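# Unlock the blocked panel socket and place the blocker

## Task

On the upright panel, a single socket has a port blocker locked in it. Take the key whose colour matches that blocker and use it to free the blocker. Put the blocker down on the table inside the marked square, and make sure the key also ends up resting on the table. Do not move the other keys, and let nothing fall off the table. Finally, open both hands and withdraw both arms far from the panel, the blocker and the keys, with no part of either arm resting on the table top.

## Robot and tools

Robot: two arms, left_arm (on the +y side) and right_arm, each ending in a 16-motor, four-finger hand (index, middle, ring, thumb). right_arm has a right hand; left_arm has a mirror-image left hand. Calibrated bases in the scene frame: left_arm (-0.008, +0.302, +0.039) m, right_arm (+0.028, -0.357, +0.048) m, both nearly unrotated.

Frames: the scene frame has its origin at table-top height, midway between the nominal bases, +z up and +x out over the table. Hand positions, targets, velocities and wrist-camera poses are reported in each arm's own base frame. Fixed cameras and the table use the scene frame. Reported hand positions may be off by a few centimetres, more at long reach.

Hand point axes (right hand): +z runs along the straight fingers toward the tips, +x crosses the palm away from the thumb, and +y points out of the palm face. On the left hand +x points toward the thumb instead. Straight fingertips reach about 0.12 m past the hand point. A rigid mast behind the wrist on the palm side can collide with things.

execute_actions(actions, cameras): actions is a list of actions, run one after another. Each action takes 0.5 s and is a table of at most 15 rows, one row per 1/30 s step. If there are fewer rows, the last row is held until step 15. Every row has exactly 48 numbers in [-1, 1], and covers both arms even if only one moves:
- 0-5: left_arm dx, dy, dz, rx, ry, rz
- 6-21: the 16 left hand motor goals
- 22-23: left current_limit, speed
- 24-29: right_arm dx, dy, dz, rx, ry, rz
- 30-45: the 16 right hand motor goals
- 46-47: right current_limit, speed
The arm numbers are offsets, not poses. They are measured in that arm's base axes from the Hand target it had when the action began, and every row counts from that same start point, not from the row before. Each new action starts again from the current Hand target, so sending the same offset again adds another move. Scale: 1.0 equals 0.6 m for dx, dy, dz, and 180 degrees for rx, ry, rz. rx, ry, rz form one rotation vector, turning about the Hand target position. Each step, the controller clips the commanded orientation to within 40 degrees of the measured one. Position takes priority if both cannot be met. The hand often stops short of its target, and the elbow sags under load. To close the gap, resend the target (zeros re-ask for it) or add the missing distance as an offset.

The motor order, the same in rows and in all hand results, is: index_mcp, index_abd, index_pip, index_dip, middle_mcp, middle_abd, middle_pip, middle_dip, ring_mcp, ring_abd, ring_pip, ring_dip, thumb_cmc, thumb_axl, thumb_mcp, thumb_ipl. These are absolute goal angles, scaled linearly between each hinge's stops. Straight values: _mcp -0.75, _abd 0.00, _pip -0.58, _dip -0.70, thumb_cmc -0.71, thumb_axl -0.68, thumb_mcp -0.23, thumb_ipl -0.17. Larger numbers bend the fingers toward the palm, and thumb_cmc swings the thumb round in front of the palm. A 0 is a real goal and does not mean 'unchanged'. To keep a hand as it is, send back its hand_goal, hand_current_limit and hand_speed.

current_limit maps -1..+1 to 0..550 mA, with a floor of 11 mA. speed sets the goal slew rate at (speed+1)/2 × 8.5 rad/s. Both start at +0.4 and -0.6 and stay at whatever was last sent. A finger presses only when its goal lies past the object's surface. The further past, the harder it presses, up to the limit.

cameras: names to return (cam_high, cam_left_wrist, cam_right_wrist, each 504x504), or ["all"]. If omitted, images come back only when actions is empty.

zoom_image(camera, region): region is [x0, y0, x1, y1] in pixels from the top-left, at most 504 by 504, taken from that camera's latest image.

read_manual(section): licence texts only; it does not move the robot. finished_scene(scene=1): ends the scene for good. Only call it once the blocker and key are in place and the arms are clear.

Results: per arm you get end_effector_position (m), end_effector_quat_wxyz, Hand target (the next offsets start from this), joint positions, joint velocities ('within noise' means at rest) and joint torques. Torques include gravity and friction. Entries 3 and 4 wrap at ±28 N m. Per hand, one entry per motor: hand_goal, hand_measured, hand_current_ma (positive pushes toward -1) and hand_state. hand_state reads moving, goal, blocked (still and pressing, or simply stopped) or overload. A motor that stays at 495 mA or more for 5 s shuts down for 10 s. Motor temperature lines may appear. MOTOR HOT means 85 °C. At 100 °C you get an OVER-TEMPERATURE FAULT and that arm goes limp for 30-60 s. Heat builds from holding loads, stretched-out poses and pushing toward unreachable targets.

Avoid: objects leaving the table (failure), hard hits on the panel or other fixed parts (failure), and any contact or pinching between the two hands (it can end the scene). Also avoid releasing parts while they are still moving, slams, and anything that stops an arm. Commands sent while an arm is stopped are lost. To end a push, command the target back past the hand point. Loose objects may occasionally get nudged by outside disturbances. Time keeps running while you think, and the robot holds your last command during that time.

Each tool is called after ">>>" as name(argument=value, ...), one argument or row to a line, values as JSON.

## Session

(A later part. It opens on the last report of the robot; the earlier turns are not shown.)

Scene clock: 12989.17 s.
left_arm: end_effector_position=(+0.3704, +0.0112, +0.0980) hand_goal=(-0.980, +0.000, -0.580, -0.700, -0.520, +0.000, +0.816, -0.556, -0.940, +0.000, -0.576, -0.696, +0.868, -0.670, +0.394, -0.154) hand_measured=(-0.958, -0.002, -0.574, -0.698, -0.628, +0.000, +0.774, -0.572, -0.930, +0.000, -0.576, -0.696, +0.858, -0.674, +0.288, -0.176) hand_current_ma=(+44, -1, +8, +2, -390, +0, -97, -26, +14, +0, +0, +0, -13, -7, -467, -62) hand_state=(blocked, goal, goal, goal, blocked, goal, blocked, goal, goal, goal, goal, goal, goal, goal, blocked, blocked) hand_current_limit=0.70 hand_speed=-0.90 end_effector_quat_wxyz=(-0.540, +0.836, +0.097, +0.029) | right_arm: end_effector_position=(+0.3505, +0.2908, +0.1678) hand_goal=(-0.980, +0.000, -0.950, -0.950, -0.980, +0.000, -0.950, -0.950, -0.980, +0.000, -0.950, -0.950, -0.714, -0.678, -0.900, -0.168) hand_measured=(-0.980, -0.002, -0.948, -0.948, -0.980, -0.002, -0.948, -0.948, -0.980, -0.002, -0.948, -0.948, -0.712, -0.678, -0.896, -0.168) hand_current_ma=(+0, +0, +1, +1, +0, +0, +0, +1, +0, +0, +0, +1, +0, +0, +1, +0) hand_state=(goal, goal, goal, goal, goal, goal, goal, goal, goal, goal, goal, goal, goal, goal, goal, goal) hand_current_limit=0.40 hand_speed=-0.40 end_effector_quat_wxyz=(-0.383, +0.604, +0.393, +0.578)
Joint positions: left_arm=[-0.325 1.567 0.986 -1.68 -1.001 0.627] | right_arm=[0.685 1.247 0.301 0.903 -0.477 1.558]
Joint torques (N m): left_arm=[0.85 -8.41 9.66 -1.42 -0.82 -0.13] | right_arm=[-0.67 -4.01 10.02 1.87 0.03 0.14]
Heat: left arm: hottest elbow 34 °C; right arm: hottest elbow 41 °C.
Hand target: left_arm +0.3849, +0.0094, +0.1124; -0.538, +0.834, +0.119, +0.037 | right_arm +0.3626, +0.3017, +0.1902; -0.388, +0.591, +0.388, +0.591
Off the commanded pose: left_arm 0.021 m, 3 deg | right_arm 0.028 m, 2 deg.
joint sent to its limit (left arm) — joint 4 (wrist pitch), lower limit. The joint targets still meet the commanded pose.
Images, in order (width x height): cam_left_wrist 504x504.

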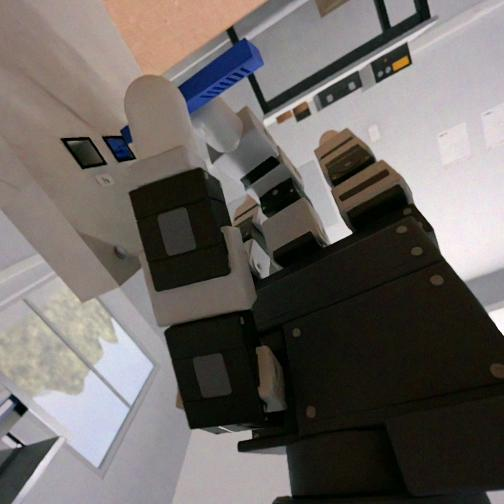

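>>> execute_actions(
  actions=[
    [[0.00033,-0.00013,0.0025,-0.00054,-0.0015,0,-0.98,0,-0.58,-0.7,-0.52,0,0.816,-0.556,-0.94,0,-0.576,-0.696,0.869,-0.67,0.395,-0.154,0.7,-0.9,0,0,0,0,0,0,-0.98,0,-0.95,-0.95,-0.98,0,-0.95,-0.95,-0.98,0,-0.95,-0.95,-0.714,-0.678,-0.9,-0.168,0.4,-0.4]],
  ],
  cameras=["cam_left_wrist"],
)

>>> zoom_image(
  camera="cam_left_wrist",
  region=[110, 140, 128, 158],
)

Scene clock: 12996.97 s.
left_arm: end_effector_position=(+0.3705, +0.0111, +0.0996) hand_goal=(-0.980, +0.000, -0.580, -0.700, -0.520, +0.000, +0.816, -0.556, -0.940, +0.000, -0.576, -0.696, +0.868, -0.670, +0.394, -0.154) hand_measured=(-0.958, -0.002, -0.574, -0.698, -0.628, +0.000, +0.774, -0.572, -0.930, +0.000, -0.576, -0.696, +0.858, -0.674, +0.288, -0.176) hand_current_ma=(+44, -1, +8, +2, -390, +0, -97, -26, +14, +0, +0, +0, -13, -7, -468, -62) hand_state=(blocked, goal, goal, goal, blocked, goal, blocked, goal, goal, goal, goal, goal, goal, goal, blocked, blocked) hand_current_limit=0.70 hand_speed=-0.90 end_effector_quat_wxyz=(-0.539, +0.836, +0.098, +0.031) | right_arm: end_effector_position=(+0.3505, +0.2908, +0.1678) hand_goal=(-0.980, +0.000, -0.950, -0.950, -0.980, +0.000, -0.950, -0.950, -0.980, +0.000, -0.950, -0.950, -0.714, -0.678, -0.900, -0.168) hand_measured=(-0.980, -0.002, -0.948, -0.948, -0.980, -0.002, -0.948, -0.948, -0.980, -0.002, -0.948, -0.948, -0.712, -0.678, -0.896, -0.168) hand_current_ma=(+0, +0, +1, +1, +0, +0, +0, +1, +0, +0, +0, +1, +0, +0, +1, +0) hand_state=(goal, goal, goal, goal, goal, goal, goal, goal, goal, goal, goal, goal, goal, goal, goal, goal) hand_current_limit=0.40 hand_speed=-0.40 end_effector_quat_wxyz=(-0.383, +0.604, +0.393, +0.578)
Joint positions: left_arm=[-0.325 1.562 0.986 -1.68 -1.001 0.627] | right_arm=[0.685 1.247 0.301 0.903 -0.477 1.558]
Joint torques (N m): left_arm=[0.85 -8.35 9.7 -1.4 -0.82 -0.13] | right_arm=[-0.85 -3.9 9.99 1.88 0.04 0.14]
Heat: left arm: hottest elbow 34 °C; right arm: hottest elbow 41 °C.
Hand target: left_arm +0.3851, +0.0094, +0.1139; -0.537, +0.834, +0.121, +0.039 | right_arm +0.3626, +0.3017, +0.1902; -0.388, +0.591, +0.388, +0.591
Off the commanded pose: left_arm 0.020 m, 3 deg | right_arm 0.028 m, 2 deg.
joint sent to its limit (left arm) — joint 4 (wrist pitch), lower limit. The joint targets still meet the commanded pose.
Images, in order (width x height): cam_left_wrist 504x504.

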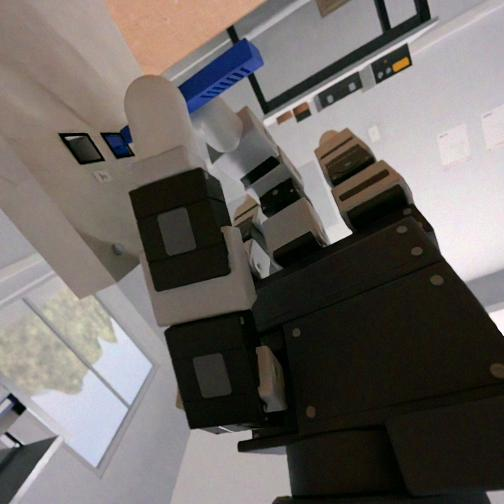

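Scaled by 28.000 from the camera's 504x504 image, which has a finer 720x720 frame.

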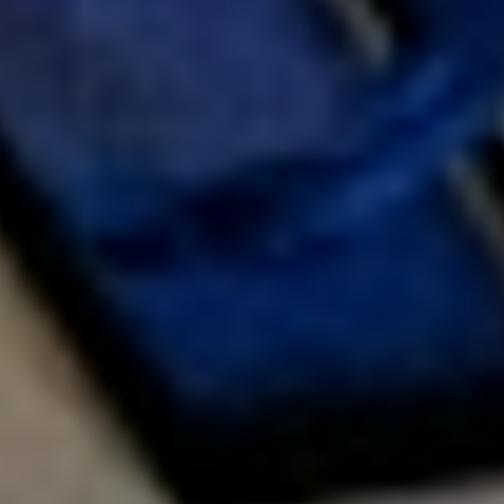

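>>> execute_actions(
  actions=[
    [[0.00158,-0.0009,0.00015,-0.0007,0.00691,-0.00344,-0.98,0,-0.58,-0.7,-0.52,0,0.816,-0.556,-0.94,0,-0.576,-0.696,0.869,-0.67,0.395,-0.154,0.7,-0.9,0,0,0,0,0,0,-0.98,0,-0.95,-0.95,-0.98,0,-0.95,-0.95,-0.98,0,-0.95,-0.95,-0.714,-0.678,-0.9,-0.168,0.4,-0.4]],
  ],
  cameras=["cam_left_wrist"],
)

>>> zoom_image(
  camera="cam_left_wrist",
  region=[110, 140, 128, 158],
)

Scene clock: 13055.73 s.
left_arm: end_effector_position=(+0.3717, +0.0108, +0.1008) hand_goal=(-0.980, +0.000, -0.580, -0.700, -0.520, +0.000, +0.816, -0.556, -0.940, +0.000, -0.576, -0.696, +0.868, -0.670, +0.394, -0.154) hand_measured=(-0.958, -0.002, -0.574, -0.698, -0.628, +0.000, +0.774, -0.572, -0.930, +0.000, -0.576, -0.696, +0.858, -0.674, +0.288, -0.176) hand_current_ma=(+44, -1, +8, +2, -390, +0, -97, -26, +14, +0, +0, +0, -13, -7, -468, -62) hand_state=(blocked, goal, goal, goal, blocked, goal, blocked, goal, goal, goal, goal, goal, goal, goal, blocked, blocked) hand_current_limit=0.70 hand_speed=-0.90 end_effector_quat_wxyz=(-0.538, +0.837, +0.094, +0.028) | right_arm: end_effector_position=(+0.3505, +0.2908, +0.1678) hand_goal=(-0.980, +0.000, -0.950, -0.950, -0.980, +0.000, -0.950, -0.950, -0.980, +0.000, -0.950, -0.950, -0.714, -0.678, -0.900, -0.168) hand_measured=(-0.980, -0.002, -0.948, -0.948, -0.980, -0.002, -0.948, -0.948, -0.980, -0.002, -0.948, -0.948, -0.712, -0.678, -0.896, -0.168) hand_current_ma=(+0, +0, +1, +1, +0, +0, +0, +1, +0, +0, +0, +1, +0, +0, +1, +0) hand_state=(goal, goal, goal, goal, goal, goal, goal, goal, goal, goal, goal, goal, goal, goal, goal, goal) hand_current_limit=0.40 hand_speed=-0.40 end_effector_quat_wxyz=(-0.383, +0.604, +0.393, +0.578)
Joint positions: left_arm=[-0.322 1.562 0.993 -1.68 -1.001 0.643] | right_arm=[0.685 1.247 0.301 0.903 -0.477 1.558]
Joint torques (N m): left_arm=[0.79 -8.06 9.84 -1.4 -0.9 0.04] | right_arm=[-0.79 -3.96 10 1.84 0.04 0.14]
Heat: left arm: hottest elbow 34 °C; right arm: hottest elbow 41 °C.
Hand target: left_arm +0.3860, +0.0087, +0.1140; -0.537, +0.836, +0.110, +0.033 | right_arm +0.3626, +0.3017, +0.1902; -0.388, +0.591, +0.388, +0.591
Off the commanded pose: left_arm 0.020 m, 2 deg | right_arm 0.028 m, 2 deg.
joint sent to its limit (left arm) — joint 4 (wrist pitch), lower limit. The joint targets still meet the commanded pose.
Images, in order (width x height): cam_left_wrist 504x504.

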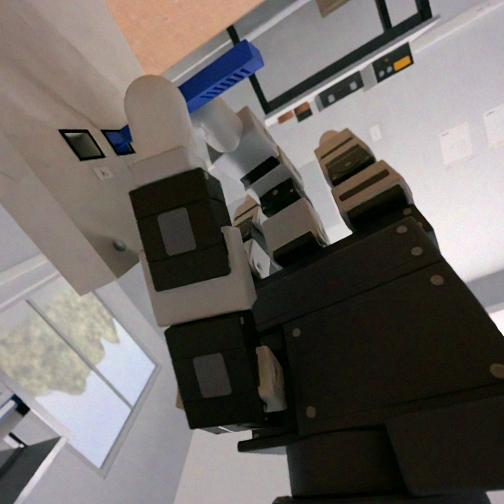

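Scaled by 28.000 from the camera's 504x504 image, which has a finer 720x720 frame.

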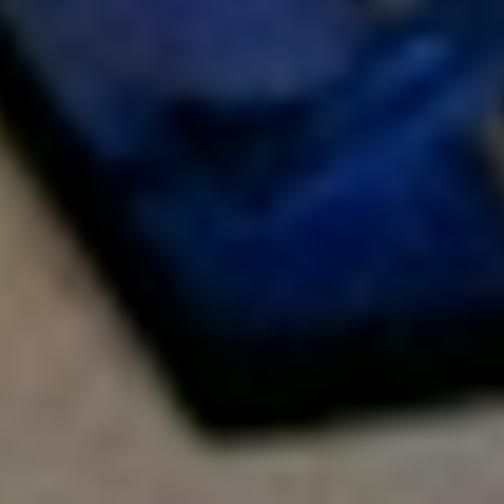

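>>> zoom_image(
  camera="cam_left_wrist",
  region=[90, 120, 150, 180],
)

>>> zoom_image(
  camera="cam_left_wrist",
  region=[112, 138, 126, 152],
)

Scaled by 8.400 from the camera's 504x504 image, which has a finer 720x720 frame.

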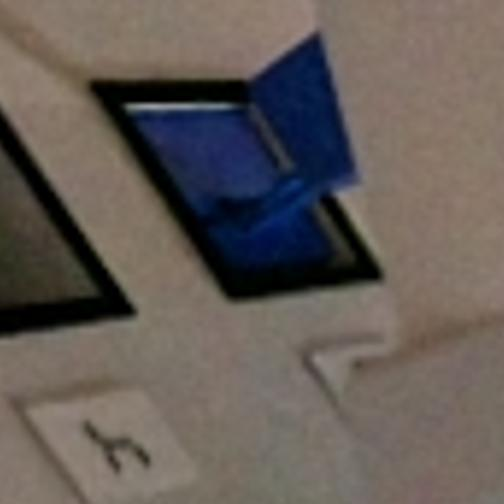

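Scaled by 36.000 from the camera's 504x504 image, which has a finer 720x720 frame.

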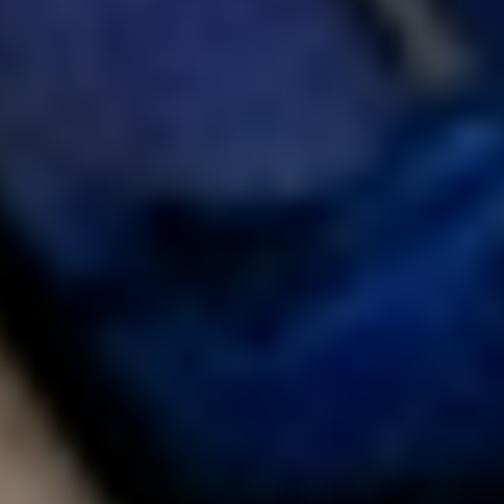

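>>> execute_actions(
  actions=[
    [[0.00016,-0.00033,-0.00075,-0.00038,0.00634,-0.00293,-0.98,0,-0.58,-0.7,-0.52,0,0.816,-0.556,-0.94,0,-0.576,-0.696,0.869,-0.67,0.395,-0.154,0.7,-0.9,0,0,0,0,0,0,-0.98,0,-0.95,-0.95,-0.98,0,-0.95,-0.95,-0.98,0,-0.95,-0.95,-0.714,-0.678,-0.9,-0.168,0.4,-0.4]],
  ],
  cameras=["cam_left_wrist"],
)

>>> zoom_image(
  camera="cam_left_wrist",
  region=[90, 120, 150, 180],
)

>>> zoom_image(
  camera="cam_left_wrist",
  region=[112, 138, 126, 152],
)

Scene clock: 13132.90 s.
left_arm: end_effector_position=(+0.3721, +0.0104, +0.1015) hand_goal=(-0.980, +0.000, -0.580, -0.700, -0.520, +0.000, +0.816, -0.556, -0.940, +0.000, -0.576, -0.696, +0.868, -0.670, +0.394, -0.154) hand_measured=(-0.958, -0.002, -0.574, -0.698, -0.628, +0.000, +0.774, -0.572, -0.930, +0.000, -0.576, -0.696, +0.858, -0.674, +0.288, -0.176) hand_current_ma=(+44, -1, +8, +2, -390, +0, -98, -26, +14, +0, +0, +0, -13, -7, -467, -62) hand_state=(blocked, goal, goal, goal, blocked, goal, blocked, goal, goal, goal, goal, goal, goal, goal, blocked, blocked) hand_current_limit=0.70 hand_speed=-0.90 end_effector_quat_wxyz=(-0.537, +0.839, +0.087, +0.023) | right_arm: end_effector_position=(+0.3505, +0.2908, +0.1678) hand_goal=(-0.980, +0.000, -0.950, -0.950, -0.980, +0.000, -0.950, -0.950, -0.980, +0.000, -0.950, -0.950, -0.714, -0.678, -0.900, -0.168) hand_measured=(-0.980, -0.002, -0.948, -0.948, -0.980, -0.002, -0.948, -0.948, -0.980, -0.002, -0.948, -0.948, -0.712, -0.678, -0.896, -0.168) hand_current_ma=(+0, +0, +1, +1, +0, +0, +0, +1, +0, +0, +0, +1, +0, +0, +1, +0) hand_state=(goal, goal, goal, goal, goal, goal, goal, goal, goal, goal, goal, goal, goal, goal, goal, goal) hand_current_limit=0.40 hand_speed=-0.40 end_effector_quat_wxyz=(-0.383, +0.604, +0.393, +0.578)
Joint positions: left_arm=[-0.32 1.562 0.998 -1.68 -1.001 0.666] | right_arm=[0.685 1.247 0.301 0.903 -0.477 1.558]
Joint torques (N m): left_arm=[0.85 -7.88 9.85 -1.4 -0.96 -0.01] | right_arm=[-0.79 -4.13 9.99 1.85 0.03 0.15]
Heat: left arm: hottest elbow 35 °C; right arm: hottest elbow 41 °C.
Hand target: left_arm +0.3862, +0.0086, +0.1136; -0.537, +0.837, +0.101, +0.027 | right_arm +0.3626, +0.3017, +0.1902; -0.388, +0.591, +0.388, +0.591
Off the commanded pose: left_arm 0.019 m, 2 deg | right_arm 0.028 m, 2 deg.
joint sent to its limit (left arm) — joint 4 (wrist pitch), lower limit. The joint targets still meet the commanded pose.
Images, in order (width x height): cam_left_wrist 504x504.

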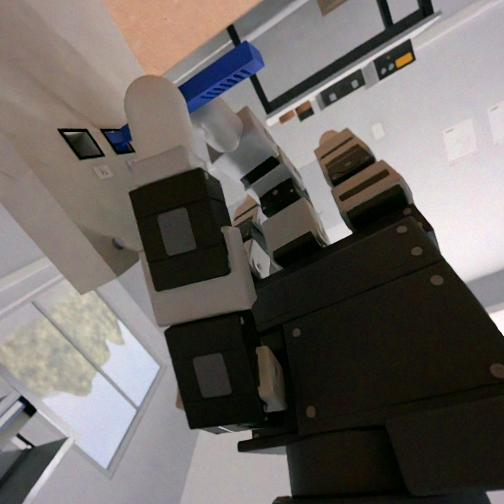

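Scaled by 8.400 from the camera's 504x504 image, which has a finer 720x720 frame.

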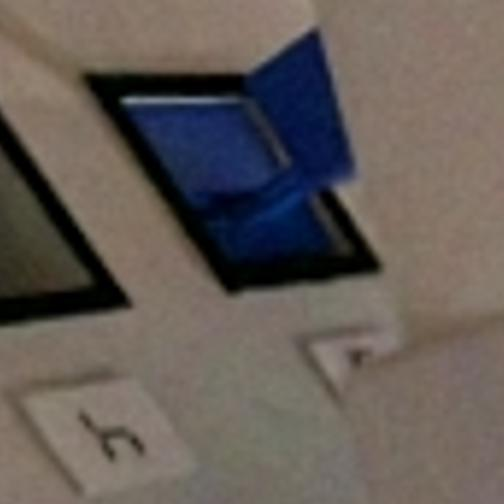

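Scaled by 36.000 from the camera's 504x504 image, which has a finer 720x720 frame.

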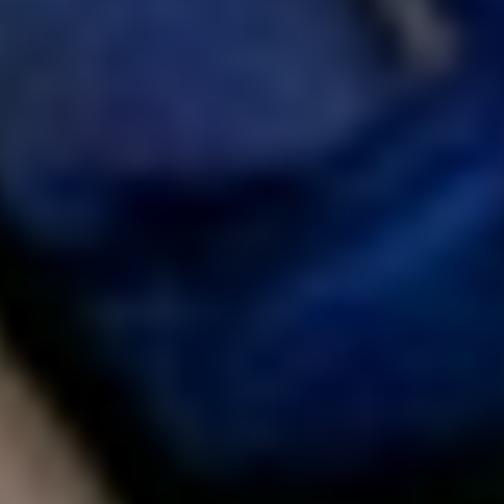

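>>> execute_actions(
  actions=[
    [[-0.0078,0.00266,-0.00358,0.0007,0.00206,0,-0.98,0,-0.58,-0.7,-0.52,0,0.816,-0.556,-0.94,0,-0.576,-0.696,0.869,-0.67,0.395,-0.154,0.7,-0.9,0,0,0,0,0,0,-0.98,0,-0.95,-0.95,-0.98,0,-0.95,-0.95,-0.98,0,-0.95,-0.95,-0.714,-0.678,-0.9,-0.168,0.4,-0.4],[-0.0156,0.00532,-0.00716,0.0014,0.00412,0,-0.98,0,-0.58,-0.7,-0.52,0,0.816,-0.556,-0.94,0,-0.576,-0.696,0.869,-0.67,0.395,-0.154,0.7,-0.9,0,0,0,0,0,0,-0.98,0,-0.95,-0.95,-0.98,0,-0.95,-0.95,-0.98,0,-0.95,-0.95,-0.714,-0.678,-0.9,-0.168,0.4,-0.4],[-0.0234,0.00798,-0.01074,0.0021,0.00618,0,-0.98,0,-0.58,-0.7,-0.52,0,0.816,-0.556,-0.94,0,-0.576,-0.696,0.869,-0.67,0.395,-0.154,0.7,-0.9,0,0,0,0,0,0,-0.98,0,-0.95,-0.95,-0.98,0,-0.95,-0.95,-0.98,0,-0.95,-0.95,-0.714,-0.678,-0.9,-0.168,0.4,-0.4],[-0.0312,0.01064,-0.01432,0.0028,0.00824,0,-0.98,0,-0.58,-0.7,-0.52,0,0.816,-0.556,-0.94,0,-0.576,-0.696,0.869,-0.67,0.395,-0.154,0.7,-0.9,0,0,0,0,0,0,-0.98,0,-0.95,-0.95,-0.98,0,-0.95,-0.95,-0.98,0,-0.95,-0.95,-0.714,-0.678,-0.9,-0.168,0.4,-0.4],[-0.039,0.0133,-0.0179,0.00353,0.0103,0,-0.98,0,-0.58,-0.7,-0.52,0,0.816,-0.556,-0.94,0,-0.576,-0.696,0.869,-0.67,0.395,-0.154,0.7,-0.9,0,0,0,0,0,0,-0.98,0,-0.95,-0.95,-0.98,0,-0.95,-0.95,-0.98,0,-0.95,-0.95,-0.714,-0.678,-0.9,-0.168,0.4,-0.4]],
  ],
  cameras=["cam_left_wrist"],
)

>>> zoom_image(
  camera="cam_left_wrist",
  region=[90, 120, 150, 180],
)

>>> zoom_image(
  camera="cam_left_wrist",
  region=[108, 136, 128, 156],
)

Scene clock: 13269.50 s.
left_arm: end_effector_position=(+0.3673, +0.0120, +0.1011) hand_goal=(-0.980, +0.000, -0.580, -0.700, -0.520, +0.000, +0.816, -0.556, -0.940, +0.000, -0.576, -0.696, +0.868, -0.670, +0.394, -0.154) hand_measured=(-0.958, -0.002, -0.574, -0.698, -0.628, +0.000, +0.774, -0.572, -0.930, +0.000, -0.576, -0.696, +0.858, -0.674, +0.288, -0.176) hand_current_ma=(+44, -1, +8, +2, -390, +0, -98, -26, +14, +0, +0, +0, -13, -7, -468, -62) hand_state=(blocked, goal, goal, goal, blocked, goal, blocked, goal, goal, goal, goal, goal, goal, goal, blocked, blocked) hand_current_limit=0.70 hand_speed=-0.90 end_effector_quat_wxyz=(-0.538, +0.839, +0.086, +0.022) | right_arm: end_effector_position=(+0.3505, +0.2908, +0.1678) hand_goal=(-0.980, +0.000, -0.950, -0.950, -0.980, +0.000, -0.950, -0.950, -0.980, +0.000, -0.950, -0.950, -0.714, -0.678, -0.900, -0.168) hand_measured=(-0.980, -0.002, -0.948, -0.948, -0.980, -0.002, -0.948, -0.948, -0.980, -0.002, -0.948, -0.948, -0.712, -0.678, -0.896, -0.168) hand_current_ma=(+0, +0, +1, +1, +0, +0, +0, +1, +0, +0, +0, +1, +0, +0, +1, +0) hand_state=(goal, goal, goal, goal, goal, goal, goal, goal, goal, goal, goal, goal, goal, goal, goal, goal) hand_current_limit=0.40 hand_speed=-0.40 end_effector_quat_wxyz=(-0.383, +0.604, +0.393, +0.578)
Joint positions: left_arm=[-0.32 1.553 0.985 -1.68 -1.001 0.667] | right_arm=[0.685 1.247 0.301 0.903 -0.477 1.558]
Joint torques (N m): left_arm=[0.79 -8.29 6.19 -1.4 -0.97 -0.1] | right_arm=[-0.73 -3.9 9.99 1.85 0.03 0.15]
Heat: left arm: hottest elbow 36 °C; right arm: hottest elbow 41 °C.
Hand target: left_arm +0.3627, +0.0166, +0.1028; -0.543, +0.834, +0.092, +0.014 | right_arm +0.3626, +0.3017, +0.1902; -0.388, +0.591, +0.388, +0.591
Off the commanded pose: left_arm 0.007 m, 1 deg | right_arm 0.028 m, 2 deg.
joint sent to its limit (left arm) — joint 4 (wrist pitch), lower limit. The joint targets still meet the commanded pose.
Images, in order (width x height): cam_left_wrist 504x504.

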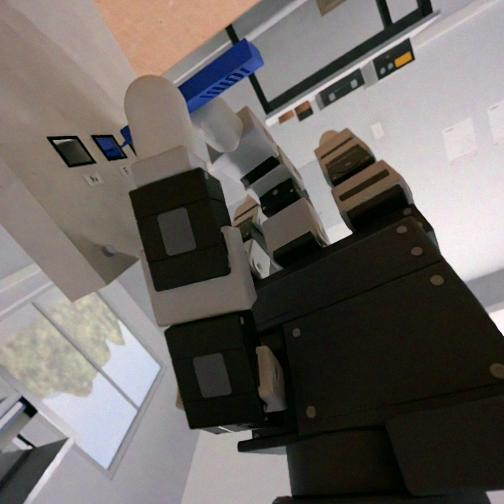

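Scaled by 8.400 from the camera's 504x504 image, which has a finer 720x720 frame.

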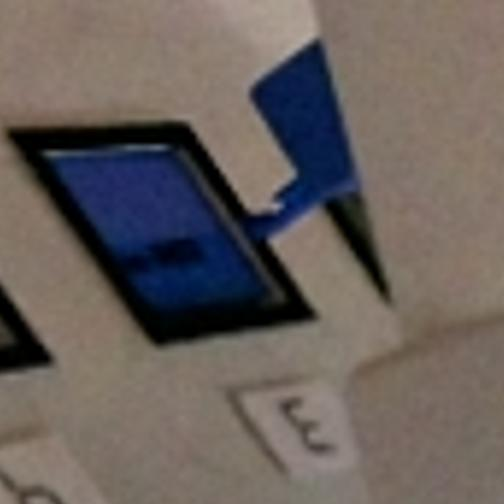

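Scaled by 25.200 from the camera's 504x504 image, which has a finer 720x720 frame.

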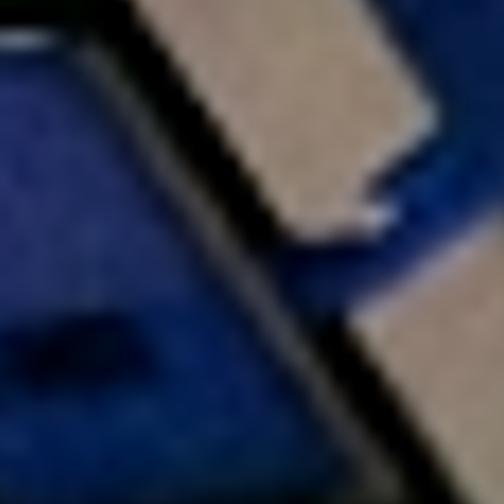

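>>> execute_actions(
  actions=[
    [[-0.00127,-0.00217,-0.00051,0.00027,-0.00203,-0.0006,-0.98,0,-0.58,-0.7,-0.52,0,0.816,-0.556,-0.94,0,-0.576,-0.696,0.869,-0.67,0.395,-0.154,0.7,-0.9,0,0,0,0,0,0,-0.98,0,-0.95,-0.95,-0.98,0,-0.95,-0.95,-0.98,0,-0.95,-0.95,-0.714,-0.678,-0.9,-0.168,0.4,-0.4],[-0.00254,-0.00435,-0.00101,0.00054,-0.00405,-0.0012,-0.98,0,-0.58,-0.7,-0.52,0,0.816,-0.556,-0.94,0,-0.576,-0.696,0.869,-0.67,0.395,-0.154,0.7,-0.9,0,0,0,0,0,0,-0.98,0,-0.95,-0.95,-0.98,0,-0.95,-0.95,-0.98,0,-0.95,-0.95,-0.714,-0.678,-0.9,-0.168,0.4,-0.4],[-0.00381,-0.00652,-0.00152,0.00081,-0.00608,-0.0018,-0.98,0,-0.58,-0.7,-0.52,0,0.816,-0.556,-0.94,0,-0.576,-0.696,0.869,-0.67,0.395,-0.154,0.7,-0.9,0,0,0,0,0,0,-0.98,0,-0.95,-0.95,-0.98,0,-0.95,-0.95,-0.98,0,-0.95,-0.95,-0.714,-0.678,-0.9,-0.168,0.4,-0.4],[-0.00508,-0.0087,-0.00202,0.00108,-0.0081,-0.0024,-0.98,0,-0.58,-0.7,-0.52,0,0.816,-0.556,-0.94,0,-0.576,-0.696,0.869,-0.67,0.395,-0.154,0.7,-0.9,0,0,0,0,0,0,-0.98,0,-0.95,-0.95,-0.98,0,-0.95,-0.95,-0.98,0,-0.95,-0.95,-0.714,-0.678,-0.9,-0.168,0.4,-0.4],[-0.00635,-0.01087,-0.00253,0.00135,-0.01013,-0.003,-0.98,0,-0.58,-0.7,-0.52,0,0.816,-0.556,-0.94,0,-0.576,-0.696,0.869,-0.67,0.395,-0.154,0.7,-0.9,0,0,0,0,0,0,-0.98,0,-0.95,-0.95,-0.98,0,-0.95,-0.95,-0.98,0,-0.95,-0.95,-0.714,-0.678,-0.9,-0.168,0.4,-0.4],[-0.00763,-0.01305,-0.00304,0.00162,-0.01215,-0.0036,-0.98,0,-0.58,-0.7,-0.52,0,0.816,-0.556,-0.94,0,-0.576,-0.696,0.869,-0.67,0.395,-0.154,0.7,-0.9,0,0,0,0,0,0,-0.98,0,-0.95,-0.95,-0.98,0,-0.95,-0.95,-0.98,0,-0.95,-0.95,-0.714,-0.678,-0.9,-0.168,0.4,-0.4],[-0.0089,-0.01522,-0.00354,0.00189,-0.01418,-0.0042,-0.98,0,-0.58,-0.7,-0.52,0,0.816,-0.556,-0.94,0,-0.576,-0.696,0.869,-0.67,0.395,-0.154,0.7,-0.9,0,0,0,0,0,0,-0.98,0,-0.95,-0.95,-0.98,0,-0.95,-0.95,-0.98,0,-0.95,-0.95,-0.714,-0.678,-0.9,-0.168,0.4,-0.4],[-0.01017,-0.0174,-0.00405,0.00216,-0.0162,-0.00481,-0.98,0,-0.58,-0.7,-0.52,0,0.816,-0.556,-0.94,0,-0.576,-0.696,0.869,-0.67,0.395,-0.154,0.7,-0.9,0,0,0,0,0,0,-0.98,0,-0.95,-0.95,-0.98,0,-0.95,-0.95,-0.98,0,-0.95,-0.95,-0.714,-0.678,-0.9,-0.168,0.4,-0.4]],
  ],
  cameras=["cam_left_wrist"],
)

>>> zoom_image(
  camera="cam_left_wrist",
  region=[80, 130, 140, 190],
)

Scene clock: 13330.20 s.
left_arm: end_effector_position=(+0.3608, +0.0074, +0.0988) hand_goal=(-0.980, +0.000, -0.580, -0.700, -0.520, +0.000, +0.816, -0.556, -0.940, +0.000, -0.576, -0.696, +0.868, -0.670, +0.394, -0.154) hand_measured=(-0.958, -0.002, -0.574, -0.698, -0.628, +0.000, +0.774, -0.572, -0.930, +0.000, -0.576, -0.696, +0.858, -0.674, +0.288, -0.176) hand_current_ma=(+44, -1, +8, +2, -390, +0, -98, -26, +14, +0, +0, +0, -13, -7, -467, -62) hand_state=(blocked, goal, goal, goal, blocked, goal, blocked, goal, goal, goal, goal, goal, goal, goal, blocked, blocked) hand_current_limit=0.70 hand_speed=-0.90 end_effector_quat_wxyz=(-0.540, +0.835, +0.099, +0.041) | right_arm: end_effector_position=(+0.3505, +0.2908, +0.1678) hand_goal=(-0.980, +0.000, -0.950, -0.950, -0.980, +0.000, -0.950, -0.950, -0.980, +0.000, -0.950, -0.950, -0.714, -0.678, -0.900, -0.168) hand_measured=(-0.980, -0.002, -0.948, -0.948, -0.980, -0.002, -0.948, -0.948, -0.980, -0.002, -0.948, -0.948, -0.712, -0.678, -0.896, -0.168) hand_current_ma=(+0, +0, +1, +1, +0, +0, +0, +1, +0, +0, +0, +1, +0, +0, +1, +0) hand_state=(goal, goal, goal, goal, goal, goal, goal, goal, goal, goal, goal, goal, goal, goal, goal, goal) hand_current_limit=0.40 hand_speed=-0.40 end_effector_quat_wxyz=(-0.383, +0.604, +0.393, +0.578)
Joint positions: left_arm=[-0.348 1.54 0.953 -1.68 -1.001 0.595] | right_arm=[0.685 1.247 0.301 0.903 -0.477 1.558]
Joint torques (N m): left_arm=[-0.56 -8.06 6.02 -1.43 -0.88 -0.15] | right_arm=[-0.73 -3.96 10 1.87 0.03 0.14]
Heat: left arm: hottest elbow 33 °C; right arm: hottest elbow 41 °C.
Hand target: left_arm +0.3566, +0.0062, +0.1004; -0.544, +0.833, +0.100, +0.040 | right_arm +0.3626, +0.3017, +0.1902; -0.388, +0.591, +0.388, +0.591
Off the commanded pose: left_arm 0.005 m, 1 deg | right_arm 0.028 m, 2 deg.
joint sent to its limit (left arm) — joint 4 (wrist pitch), lower limit. The joint targets still meet the commanded pose.
Images, in order (width x height): cam_left_wrist 504x504.

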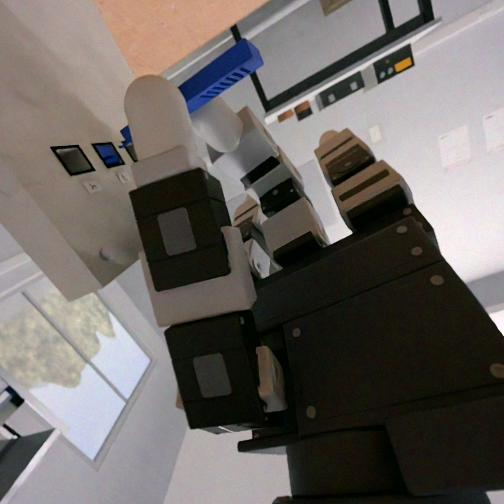

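Scaled by 8.400 from the camera's 504x504 image, which has a finer 720x720 frame.

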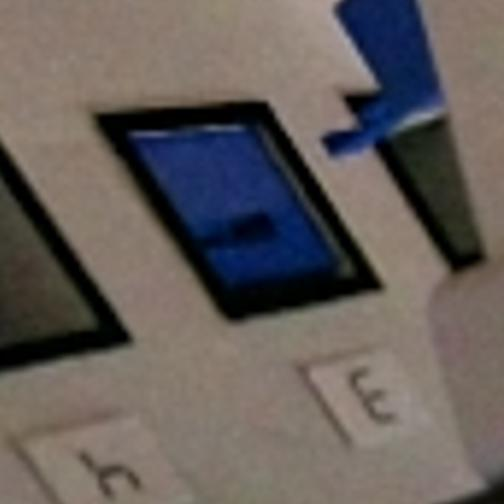

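>>> execute_actions(
  actions=[
    [[-0.00129,0.00442,-0.00054,-0.00011,0.00265,0.00128,-0.98,0,-0.58,-0.7,-0.52,0,0.816,-0.556,-0.94,0,-0.576,-0.696,0.869,-0.67,0.395,-0.154,0.7,-0.9,0,0,0,0,0,0,-0.98,0,-0.95,-0.95,-0.98,0,-0.95,-0.95,-0.98,0,-0.95,-0.95,-0.714,-0.678,-0.9,-0.168,0.4,-0.4],[-0.00258,0.00884,-0.00108,-0.00023,0.0053,0.00257,-0.98,0,-0.58,-0.7,-0.52,0,0.816,-0.556,-0.94,0,-0.576,-0.696,0.869,-0.67,0.395,-0.154,0.7,-0.9,0,0,0,0,0,0,-0.98,0,-0.95,-0.95,-0.98,0,-0.95,-0.95,-0.98,0,-0.95,-0.95,-0.714,-0.678,-0.9,-0.168,0.4,-0.4],[-0.00387,0.01325,-0.00162,-0.00034,0.00796,0.00385,-0.98,0,-0.58,-0.7,-0.52,0,0.816,-0.556,-0.94,0,-0.576,-0.696,0.869,-0.67,0.395,-0.154,0.7,-0.9,0,0,0,0,0,0,-0.98,0,-0.95,-0.95,-0.98,0,-0.95,-0.95,-0.98,0,-0.95,-0.95,-0.714,-0.678,-0.9,-0.168,0.4,-0.4]],
  ],
)

Scene clock: 13370.27 s.
left_arm: end_effector_position=(+0.3599, +0.0097, +0.0985) hand_goal=(-0.980, +0.000, -0.580, -0.700, -0.520, +0.000, +0.816, -0.556, -0.940, +0.000, -0.576, -0.696, +0.868, -0.670, +0.394, -0.154) hand_measured=(-0.958, -0.002, -0.574, -0.698, -0.628, +0.000, +0.774, -0.572, -0.930, +0.000, -0.576, -0.696, +0.858, -0.674, +0.288, -0.176) hand_current_ma=(+44, -1, +8, +2, -390, +0, -98, -26, +14, +0, +0, +0, -13, -7, -467, -62) hand_state=(blocked, goal, goal, goal, blocked, goal, blocked, goal, goal, goal, goal, goal, goal, goal, blocked, blocked) hand_current_limit=0.70 hand_speed=-0.90 end_effector_quat_wxyz=(-0.540, +0.835, +0.097, +0.036) | right_arm: end_effector_position=(+0.3505, +0.2908, +0.1678) hand_goal=(-0.980, +0.000, -0.950, -0.950, -0.980, +0.000, -0.950, -0.950, -0.980, +0.000, -0.950, -0.950, -0.714, -0.678, -0.900, -0.168) hand_measured=(-0.980, -0.002, -0.948, -0.948, -0.980, -0.002, -0.948, -0.948, -0.980, -0.002, -0.948, -0.948, -0.712, -0.678, -0.896, -0.168) hand_current_ma=(+0, +0, +1, +1, +0, +0, +0, +1, +0, +0, +0, +1, +0, +0, +1, +0) hand_state=(goal, goal, goal, goal, goal, goal, goal, goal, goal, goal, goal, goal, goal, goal, goal, goal) hand_current_limit=0.40 hand_speed=-0.40 end_effector_quat_wxyz=(-0.383, +0.604, +0.393, +0.578)
Joint positions: left_arm=[-0.341 1.54 0.953 -1.68 -1.001 0.606] | right_arm=[0.685 1.247 0.301 0.903 -0.477 1.558]
Joint torques (N m): left_arm=[0.85 -7.94 6.02 -1.43 -0.91 0] | right_arm=[-0.67 -4.01 10 1.85 0.04 0.14]
Heat: left arm: hottest elbow 32 °C; right arm: hottest elbow 41 °C.
Hand target: left_arm +0.3543, +0.0141, +0.0994; -0.544, +0.833, +0.098, +0.026 | right_arm +0.3626, +0.3017, +0.1902; -0.388, +0.591, +0.388, +0.591
Off the commanded pose: left_arm 0.007 m, 1 deg | right_arm 0.028 m, 2 deg.
joint sent to its limit (left arm) — joint 4 (wrist pitch), lower limit. The joint targets still meet the commanded pose.

>>> execute_actions(
  actions=[
    [[0.0088,-0.00302,0.00284,-0.00079,-0.00231,0,-0.98,0,-0.58,-0.7,-0.52,0,0.816,-0.556,-0.94,0,-0.576,-0.696,0.869,-0.67,0.395,-0.154,0.7,-0.9,0,0,0,0,0,0,-0.98,0,-0.95,-0.95,-0.98,0,-0.95,-0.95,-0.98,0,-0.95,-0.95,-0.714,-0.678,-0.9,-0.168,0.4,-0.4],[0.0176,-0.00603,0.00569,-0.00158,-0.00462,0,-0.98,0,-0.58,-0.7,-0.52,0,0.816,-0.556,-0.94,0,-0.576,-0.696,0.869,-0.67,0.395,-0.154,0.7,-0.9,0,0,0,0,0,0,-0.98,0,-0.95,-0.95,-0.98,0,-0.95,-0.95,-0.98,0,-0.95,-0.95,-0.714,-0.678,-0.9,-0.168,0.4,-0.4],[0.0264,-0.00905,0.00853,-0.00237,-0.00693,0,-0.98,0,-0.58,-0.7,-0.52,0,0.816,-0.556,-0.94,0,-0.576,-0.696,0.869,-0.67,0.395,-0.154,0.7,-0.9,0,0,0,0,0,0,-0.98,0,-0.95,-0.95,-0.98,0,-0.95,-0.95,-0.98,0,-0.95,-0.95,-0.714,-0.678,-0.9,-0.168,0.4,-0.4]],
  ],
)

Scene clock: 13404.57 s.
left_arm: end_effector_position=(+0.3598, +0.0096, +0.0984) hand_goal=(-0.980, +0.000, -0.580, -0.700, -0.520, +0.000, +0.816, -0.556, -0.940, +0.000, -0.576, -0.696, +0.868, -0.670, +0.394, -0.154) hand_measured=(-0.958, -0.002, -0.574, -0.698, -0.628, +0.000, +0.774, -0.572, -0.930, +0.000, -0.576, -0.696, +0.858, -0.674, +0.288, -0.176) hand_current_ma=(+44, -1, +8, +2, -390, +0, -98, -26, +14, +0, +0, +0, -13, -7, -467, -62) hand_state=(blocked, goal, goal, goal, blocked, goal, blocked, goal, goal, goal, goal, goal, goal, goal, blocked, blocked) hand_current_limit=0.70 hand_speed=-0.90 end_effector_quat_wxyz=(-0.540, +0.835, +0.097, +0.036) | right_arm: end_effector_position=(+0.3505, +0.2908, +0.1678) hand_goal=(-0.980, +0.000, -0.950, -0.950, -0.980, +0.000, -0.950, -0.950, -0.980, +0.000, -0.950, -0.950, -0.714, -0.678, -0.900, -0.168) hand_measured=(-0.980, -0.002, -0.948, -0.948, -0.980, -0.002, -0.948, -0.948, -0.980, -0.002, -0.948, -0.948, -0.712, -0.678, -0.896, -0.168) hand_current_ma=(+0, +0, +1, +1, +0, +0, +0, +1, +0, +0, +0, +1, +0, +0, +1, +0) hand_state=(goal, goal, goal, goal, goal, goal, goal, goal, goal, goal, goal, goal, goal, goal, goal, goal) hand_current_limit=0.40 hand_speed=-0.40 end_effector_quat_wxyz=(-0.383, +0.604, +0.393, +0.578)
Joint positions: left_arm=[-0.341 1.54 0.953 -1.68 -1.001 0.607] | right_arm=[0.685 1.247 0.301 0.903 -0.477 1.558]
Joint torques (N m): left_arm=[0.79 -6.71 9.07 -1.44 -0.91 0.01] | right_arm=[-0.85 -4.01 10.06 1.85 0.04 0.14]
Heat: left arm: hottest elbow 31 °C; right arm: hottest elbow 41 °C.
Hand target: left_arm +0.3702, +0.0086, +0.1045; -0.540, +0.834, +0.104, +0.035 | right_arm +0.3626, +0.3017, +0.1902; -0.388, +0.591, +0.388, +0.591
Off the commanded pose: left_arm 0.012 m, 1 deg | right_arm 0.028 m, 2 deg.
joint sent to its limit (left arm) — joint 4 (wrist pitch), lower limit. The joint targets still meet the commanded pose.

>>> execute_actions(
  actions=[
    [[0.00094,0.00001,-0.00001,-0.00003,-0.00008,0.00018,-0.98,0,-0.58,-0.7,-0.52,0,0.816,-0.556,-0.94,0,-0.576,-0.696,0.869,-0.67,0.395,-0.154,0.7,-0.9,0,0,0,0,0,0,-0.98,0,-0.95,-0.95,-0.98,0,-0.95,-0.95,-0.98,0,-0.95,-0.95,-0.714,-0.678,-0.9,-0.168,0.4,-0.4],[0.00188,0.00003,-0.00002,-0.00006,-0.00016,0.00036,-0.98,0,-0.58,-0.7,-0.52,0,0.816,-0.556,-0.94,0,-0.576,-0.696,0.869,-0.67,0.395,-0.154,0.7,-0.9,0,0,0,0,0,0,-0.98,0,-0.95,-0.95,-0.98,0,-0.95,-0.95,-0.98,0,-0.95,-0.95,-0.714,-0.678,-0.9,-0.168,0.4,-0.4],[0.00283,0.00004,-0.00004,-0.00009,-0.00024,0.00054,-0.98,0,-0.58,-0.7,-0.52,0,0.816,-0.556,-0.94,0,-0.576,-0.696,0.869,-0.67,0.395,-0.154,0.7,-0.9,0,0,0,0,0,0,-0.98,0,-0.95,-0.95,-0.98,0,-0.95,-0.95,-0.98,0,-0.95,-0.95,-0.714,-0.678,-0.9,-0.168,0.4,-0.4],[0.00377,0.00005,-0.00005,-0.00011,-0.00032,0.00072,-0.98,0,-0.58,-0.7,-0.52,0,0.816,-0.556,-0.94,0,-0.576,-0.696,0.869,-0.67,0.395,-0.154,0.7,-0.9,0,0,0,0,0,0,-0.98,0,-0.95,-0.95,-0.98,0,-0.95,-0.95,-0.98,0,-0.95,-0.95,-0.714,-0.678,-0.9,-0.168,0.4,-0.4],[0.00471,0.00007,-0.00006,-0.00014,-0.0004,0.0009,-0.98,0,-0.58,-0.7,-0.52,0,0.816,-0.556,-0.94,0,-0.576,-0.696,0.869,-0.67,0.395,-0.154,0.7,-0.9,0,0,0,0,0,0,-0.98,0,-0.95,-0.95,-0.98,0,-0.95,-0.95,-0.98,0,-0.95,-0.95,-0.714,-0.678,-0.9,-0.168,0.4,-0.4],[0.00565,0.00008,-0.00007,-0.00017,-0.00048,0.00108,-0.98,0,-0.58,-0.7,-0.52,0,0.816,-0.556,-0.94,0,-0.576,-0.696,0.869,-0.67,0.395,-0.154,0.7,-0.9,0,0,0,0,0,0,-0.98,0,-0.95,-0.95,-0.98,0,-0.95,-0.95,-0.98,0,-0.95,-0.95,-0.714,-0.678,-0.9,-0.168,0.4,-0.4],[0.00659,0.00009,-0.00008,-0.0002,-0.00056,0.00126,-0.98,0,-0.58,-0.7,-0.52,0,0.816,-0.556,-0.94,0,-0.576,-0.696,0.869,-0.67,0.395,-0.154,0.7,-0.9,0,0,0,0,0,0,-0.98,0,-0.95,-0.95,-0.98,0,-0.95,-0.95,-0.98,0,-0.95,-0.95,-0.714,-0.678,-0.9,-0.168,0.4,-0.4],[0.00754,0.00011,-0.0001,-0.00023,-0.00064,0.00145,-0.98,0,-0.58,-0.7,-0.52,0,0.816,-0.556,-0.94,0,-0.576,-0.696,0.869,-0.67,0.395,-0.154,0.7,-0.9,0,0,0,0,0,0,-0.98,0,-0.95,-0.95,-0.98,0,-0.95,-0.95,-0.98,0,-0.95,-0.95,-0.714,-0.678,-0.9,-0.168,0.4,-0.4],[0.00848,0.00012,-0.00011,-0.00026,-0.00072,0.00163,-0.98,0,-0.58,-0.7,-0.52,0,0.816,-0.556,-0.94,0,-0.576,-0.696,0.869,-0.67,0.395,-0.154,0.7,-0.9,0,0,0,0,0,0,-0.98,0,-0.95,-0.95,-0.98,0,-0.95,-0.95,-0.98,0,-0.95,-0.95,-0.714,-0.678,-0.9,-0.168,0.4,-0.4],[0.00942,0.00013,-0.00012,-0.00029,-0.0008,0.00181,-0.98,0,-0.58,-0.7,-0.52,0,0.816,-0.556,-0.94,0,-0.576,-0.696,0.869,-0.67,0.395,-0.154,0.7,-0.9,0,0,0,0,0,0,-0.98,0,-0.95,-0.95,-0.98,0,-0.95,-0.95,-0.98,0,-0.95,-0.95,-0.714,-0.678,-0.9,-0.168,0.4,-0.4],[0.01036,0.00015,-0.00013,-0.00032,-0.00088,0.00199,-0.98,0,-0.58,-0.7,-0.52,0,0.816,-0.556,-0.94,0,-0.576,-0.696,0.869,-0.67,0.395,-0.154,0.7,-0.9,0,0,0,0,0,0,-0.98,0,-0.95,-0.95,-0.98,0,-0.95,-0.95,-0.98,0,-0.95,-0.95,-0.714,-0.678,-0.9,-0.168,0.4,-0.4],[0.0113,0.00016,-0.00014,-0.00034,-0.00096,0.00217,-0.98,0,-0.58,-0.7,-0.52,0,0.816,-0.556,-0.94,0,-0.576,-0.696,0.869,-0.67,0.395,-0.154,0.7,-0.9,0,0,0,0,0,0,-0.98,0,-0.95,-0.95,-0.98,0,-0.95,-0.95,-0.98,0,-0.95,-0.95,-0.714,-0.678,-0.9,-0.168,0.4,-0.4],[0.01225,0.00017,-0.00016,-0.00037,-0.00104,0.00235,-0.98,0,-0.58,-0.7,-0.52,0,0.816,-0.556,-0.94,0,-0.576,-0.696,0.869,-0.67,0.395,-0.154,0.7,-0.9,0,0,0,0,0,0,-0.98,0,-0.95,-0.95,-0.98,0,-0.95,-0.95,-0.98,0,-0.95,-0.95,-0.714,-0.678,-0.9,-0.168,0.4,-0.4],[0.01319,0.00019,-0.00017,-0.0004,-0.00112,0.00253,-0.98,0,-0.58,-0.7,-0.52,0,0.816,-0.556,-0.94,0,-0.576,-0.696,0.869,-0.67,0.395,-0.154,0.7,-0.9,0,0,0,0,0,0,-0.98,0,-0.95,-0.95,-0.98,0,-0.95,-0.95,-0.98,0,-0.95,-0.95,-0.714,-0.678,-0.9,-0.168,0.4,-0.4],[0.01413,0.0002,-0.00018,-0.00043,-0.0012,0.00271,-0.98,0,-0.58,-0.7,-0.52,0,0.816,-0.556,-0.94,0,-0.576,-0.696,0.869,-0.67,0.395,-0.154,0.7,-0.9,0,0,0,0,0,0,-0.98,0,-0.95,-0.95,-0.98,0,-0.95,-0.95,-0.98,0,-0.95,-0.95,-0.714,-0.678,-0.9,-0.168,0.4,-0.4]],
  ],
  cameras=["cam_left_wrist"],
)

>>> zoom_image(
  camera="cam_left_wrist",
  region=[106, 138, 126, 158],
)

>>> zoom_image(
  camera="cam_left_wrist",
  region=[90, 120, 150, 180],
)

Scene clock: 13458.77 s.
left_arm: end_effector_position=(+0.3662, +0.0101, +0.1013) hand_goal=(-0.980, +0.000, -0.580, -0.700, -0.520, +0.000, +0.816, -0.556, -0.940, +0.000, -0.576, -0.696, +0.868, -0.670, +0.394, -0.154) hand_measured=(-0.958, -0.002, -0.574, -0.698, -0.628, +0.000, +0.774, -0.572, -0.930, +0.000, -0.576, -0.696, +0.858, -0.674, +0.288, -0.176) hand_current_ma=(+44, -1, +8, +2, -390, +0, -98, -26, +14, +0, +0, +0, -13, -7, -467, -62) hand_state=(blocked, goal, goal, goal, blocked, goal, blocked, goal, goal, goal, goal, goal, goal, goal, blocked, blocked) hand_current_limit=0.70 hand_speed=-0.90 end_effector_quat_wxyz=(-0.538, +0.836, +0.103, +0.038) | right_arm: end_effector_position=(+0.3505, +0.2908, +0.1678) hand_goal=(-0.980, +0.000, -0.950, -0.950, -0.980, +0.000, -0.950, -0.950, -0.980, +0.000, -0.950, -0.950, -0.714, -0.678, -0.900, -0.168) hand_measured=(-0.980, -0.002, -0.948, -0.948, -0.980, -0.002, -0.948, -0.948, -0.980, -0.002, -0.948, -0.948, -0.712, -0.678, -0.896, -0.168) hand_current_ma=(+0, +0, +1, +1, +0, +0, +0, +1, +0, +0, +0, +1, +0, +0, +1, +0) hand_state=(goal, goal, goal, goal, goal, goal, goal, goal, goal, goal, goal, goal, goal, goal, goal, goal) hand_current_limit=0.40 hand_speed=-0.40 end_effector_quat_wxyz=(-0.383, +0.604, +0.393, +0.578)
Joint positions: left_arm=[-0.334 1.545 0.97 -1.68 -1.001 0.607] | right_arm=[0.685 1.247 0.301 0.903 -0.477 1.558]
Joint torques (N m): left_arm=[0.79 -5.95 9.59 -1.42 -0.91 0.01] | right_arm=[-0.62 -3.96 10.02 1.85 0.03 0.14]
Heat: left arm: hottest elbow 33 °C; right arm: hottest elbow 41 °C.
Hand target: left_arm +0.3787, +0.0087, +0.1045; -0.540, +0.834, +0.109, +0.034 | right_arm +0.3626, +0.3017, +0.1902; -0.388, +0.591, +0.388, +0.591
Off the commanded pose: left_arm 0.013 m, 1 deg | right_arm 0.028 m, 2 deg.
joint sent to its limit (left arm) — joint 4 (wrist pitch), lower limit. The joint targets still meet the commanded pose.
Images, in order (width x height): cam_left_wrist 504x504.

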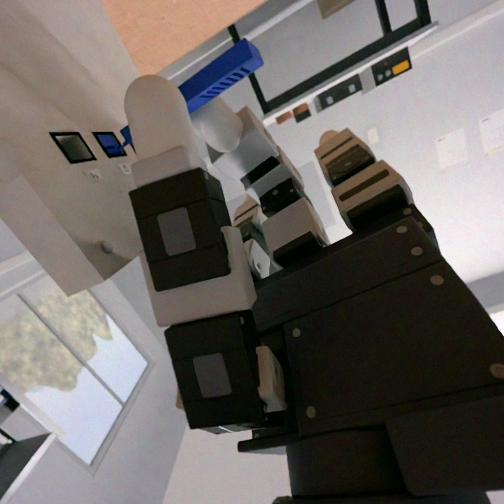

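Scaled by 25.200 from the camera's 504x504 image, which has a finer 720x720 frame.

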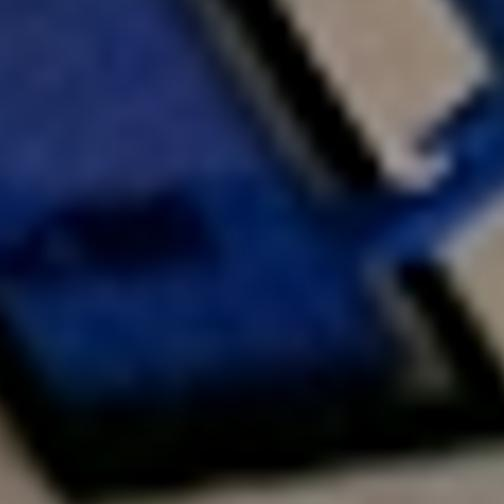

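Scaled by 8.400 from the camera's 504x504 image, which has a finer 720x720 frame.

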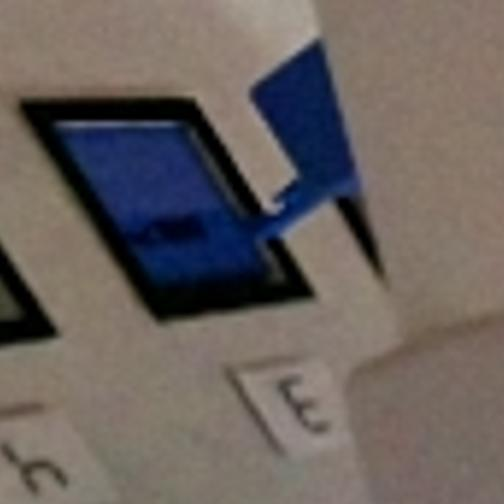

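>>> execute_actions(
  actions=[
    [[0.00065,0.00014,-0.00044,0.00006,0.00017,0.00018,-0.98,0,-0.58,-0.7,-0.52,0,0.816,-0.556,-0.94,0,-0.576,-0.696,0.869,-0.67,0.395,-0.154,0.7,-0.9,0,0,0,0,0,0,-0.98,0,-0.95,-0.95,-0.98,0,-0.95,-0.95,-0.98,0,-0.95,-0.95,-0.714,-0.678,-0.9,-0.168,0.4,-0.4],[0.00129,0.00027,-0.00088,0.00012,0.00035,0.00037,-0.98,0,-0.58,-0.7,-0.52,0,0.816,-0.556,-0.94,0,-0.576,-0.696,0.869,-0.67,0.395,-0.154,0.7,-0.9,0,0,0,0,0,0,-0.98,0,-0.95,-0.95,-0.98,0,-0.95,-0.95,-0.98,0,-0.95,-0.95,-0.714,-0.678,-0.9,-0.168,0.4,-0.4],[0.00194,0.00041,-0.00131,0.00018,0.00052,0.00055,-0.98,0,-0.58,-0.7,-0.52,0,0.816,-0.556,-0.94,0,-0.576,-0.696,0.869,-0.67,0.395,-0.154,0.7,-0.9,0,0,0,0,0,0,-0.98,0,-0.95,-0.95,-0.98,0,-0.95,-0.95,-0.98,0,-0.95,-0.95,-0.714,-0.678,-0.9,-0.168,0.4,-0.4],[0.00259,0.00054,-0.00175,0.00024,0.00069,0.00073,-0.98,0,-0.58,-0.7,-0.52,0,0.816,-0.556,-0.94,0,-0.576,-0.696,0.869,-0.67,0.395,-0.154,0.7,-0.9,0,0,0,0,0,0,-0.98,0,-0.95,-0.95,-0.98,0,-0.95,-0.95,-0.98,0,-0.95,-0.95,-0.714,-0.678,-0.9,-0.168,0.4,-0.4],[0.00323,0.00068,-0.00219,0.0003,0.00086,0.00091,-0.98,0,-0.58,-0.7,-0.52,0,0.816,-0.556,-0.94,0,-0.576,-0.696,0.869,-0.67,0.395,-0.154,0.7,-0.9,0,0,0,0,0,0,-0.98,0,-0.95,-0.95,-0.98,0,-0.95,-0.95,-0.98,0,-0.95,-0.95,-0.714,-0.678,-0.9,-0.168,0.4,-0.4],[0.00388,0.00081,-0.00263,0.00036,0.00104,0.0011,-0.98,0,-0.58,-0.7,-0.52,0,0.816,-0.556,-0.94,0,-0.576,-0.696,0.869,-0.67,0.395,-0.154,0.7,-0.9,0,0,0,0,0,0,-0.98,0,-0.95,-0.95,-0.98,0,-0.95,-0.95,-0.98,0,-0.95,-0.95,-0.714,-0.678,-0.9,-0.168,0.4,-0.4],[0.00452,0.00095,-0.00306,0.00042,0.00121,0.00128,-0.98,0,-0.58,-0.7,-0.52,0,0.816,-0.556,-0.94,0,-0.576,-0.696,0.869,-0.67,0.395,-0.154,0.7,-0.9,0,0,0,0,0,0,-0.98,0,-0.95,-0.95,-0.98,0,-0.95,-0.95,-0.98,0,-0.95,-0.95,-0.714,-0.678,-0.9,-0.168,0.4,-0.4],[0.00517,0.00108,-0.0035,0.00048,0.00138,0.00146,-0.98,0,-0.58,-0.7,-0.52,0,0.816,-0.556,-0.94,0,-0.576,-0.696,0.869,-0.67,0.395,-0.154,0.7,-0.9,0,0,0,0,0,0,-0.98,0,-0.95,-0.95,-0.98,0,-0.95,-0.95,-0.98,0,-0.95,-0.95,-0.714,-0.678,-0.9,-0.168,0.4,-0.4]],
  ],
  cameras=["cam_left_wrist"],
)

>>> zoom_image(
  camera="cam_left_wrist",
  region=[108, 138, 128, 158],
)

>>> zoom_image(
  camera="cam_left_wrist",
  region=[90, 120, 150, 180],
)

Scene clock: 13494.20 s.
left_arm: end_effector_position=(+0.3692, +0.0108, +0.0990) hand_goal=(-0.980, +0.000, -0.580, -0.700, -0.520, +0.000, +0.816, -0.556, -0.940, +0.000, -0.576, -0.696, +0.868, -0.670, +0.394, -0.154) hand_measured=(-0.958, -0.002, -0.574, -0.698, -0.628, +0.000, +0.774, -0.572, -0.930, +0.000, -0.576, -0.696, +0.858, -0.674, +0.288, -0.176) hand_current_ma=(+44, -1, +8, +2, -390, +0, -98, -26, +14, +0, +0, +0, -13, -7, -467, -62) hand_state=(blocked, goal, goal, goal, blocked, goal, blocked, goal, goal, goal, goal, goal, goal, goal, blocked, blocked) hand_current_limit=0.70 hand_speed=-0.90 end_effector_quat_wxyz=(-0.539, +0.835, +0.103, +0.035) | right_arm: end_effector_position=(+0.3505, +0.2908, +0.1678) hand_goal=(-0.980, +0.000, -0.950, -0.950, -0.980, +0.000, -0.950, -0.950, -0.980, +0.000, -0.950, -0.950, -0.714, -0.678, -0.900, -0.168) hand_measured=(-0.980, -0.002, -0.948, -0.948, -0.980, -0.002, -0.948, -0.948, -0.980, -0.002, -0.948, -0.948, -0.712, -0.678, -0.896, -0.168) hand_current_ma=(+0, +0, +1, +1, +0, +0, +0, +1, +0, +0, +0, +1, +0, +0, +1, +0) hand_state=(goal, goal, goal, goal, goal, goal, goal, goal, goal, goal, goal, goal, goal, goal, goal, goal) hand_current_limit=0.40 hand_speed=-0.40 end_effector_quat_wxyz=(-0.383, +0.604, +0.393, +0.578)
Joint positions: left_arm=[-0.329 1.56 0.978 -1.68 -1.001 0.607] | right_arm=[0.685 1.247 0.301 0.903 -0.477 1.558]
Joint torques (N m): left_arm=[0.85 -6.07 9.63 -1.42 -0.91 0.01] | right_arm=[-0.79 -3.96 10.02 1.87 0.03 0.14]
Heat: left arm: hottest elbow 33 °C; right arm: hottest elbow 41 °C.
Hand target: left_arm +0.3818, +0.0094, +0.1024; -0.541, +0.834, +0.109, +0.031 | right_arm +0.3626, +0.3017, +0.1902; -0.388, +0.591, +0.388, +0.591
Off the commanded pose: left_arm 0.013 m, 1 deg | right_arm 0.028 m, 2 deg.
joint sent to its limit (left arm) — joint 4 (wrist pitch), lower limit. The joint targets still meet the commanded pose.
Images, in order (width x height): cam_left_wrist 504x504.

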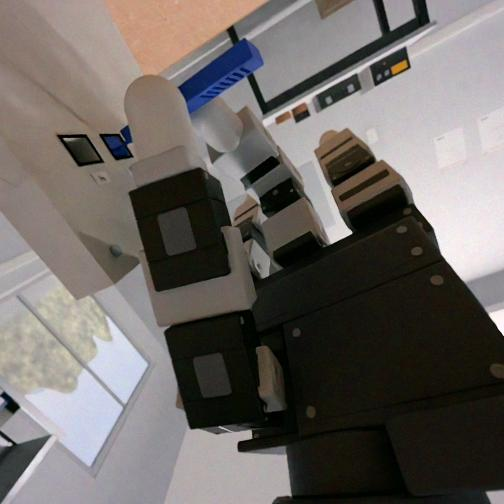

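Scaled by 25.200 from the camera's 504x504 image, which has a finer 720x720 frame.

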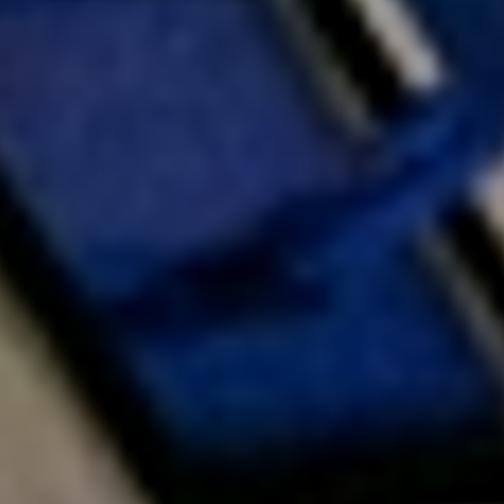

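Scaled by 8.400 from the camera's 504x504 image, which has a finer 720x720 frame.

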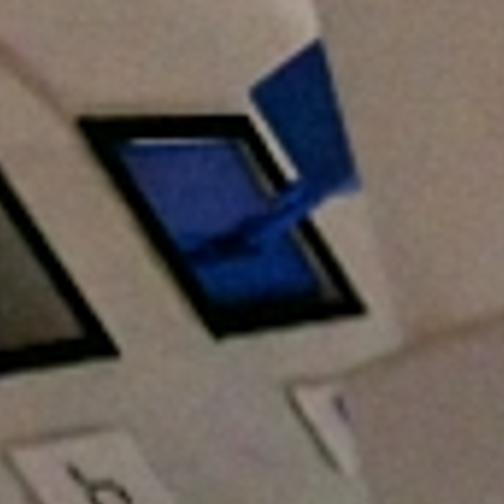

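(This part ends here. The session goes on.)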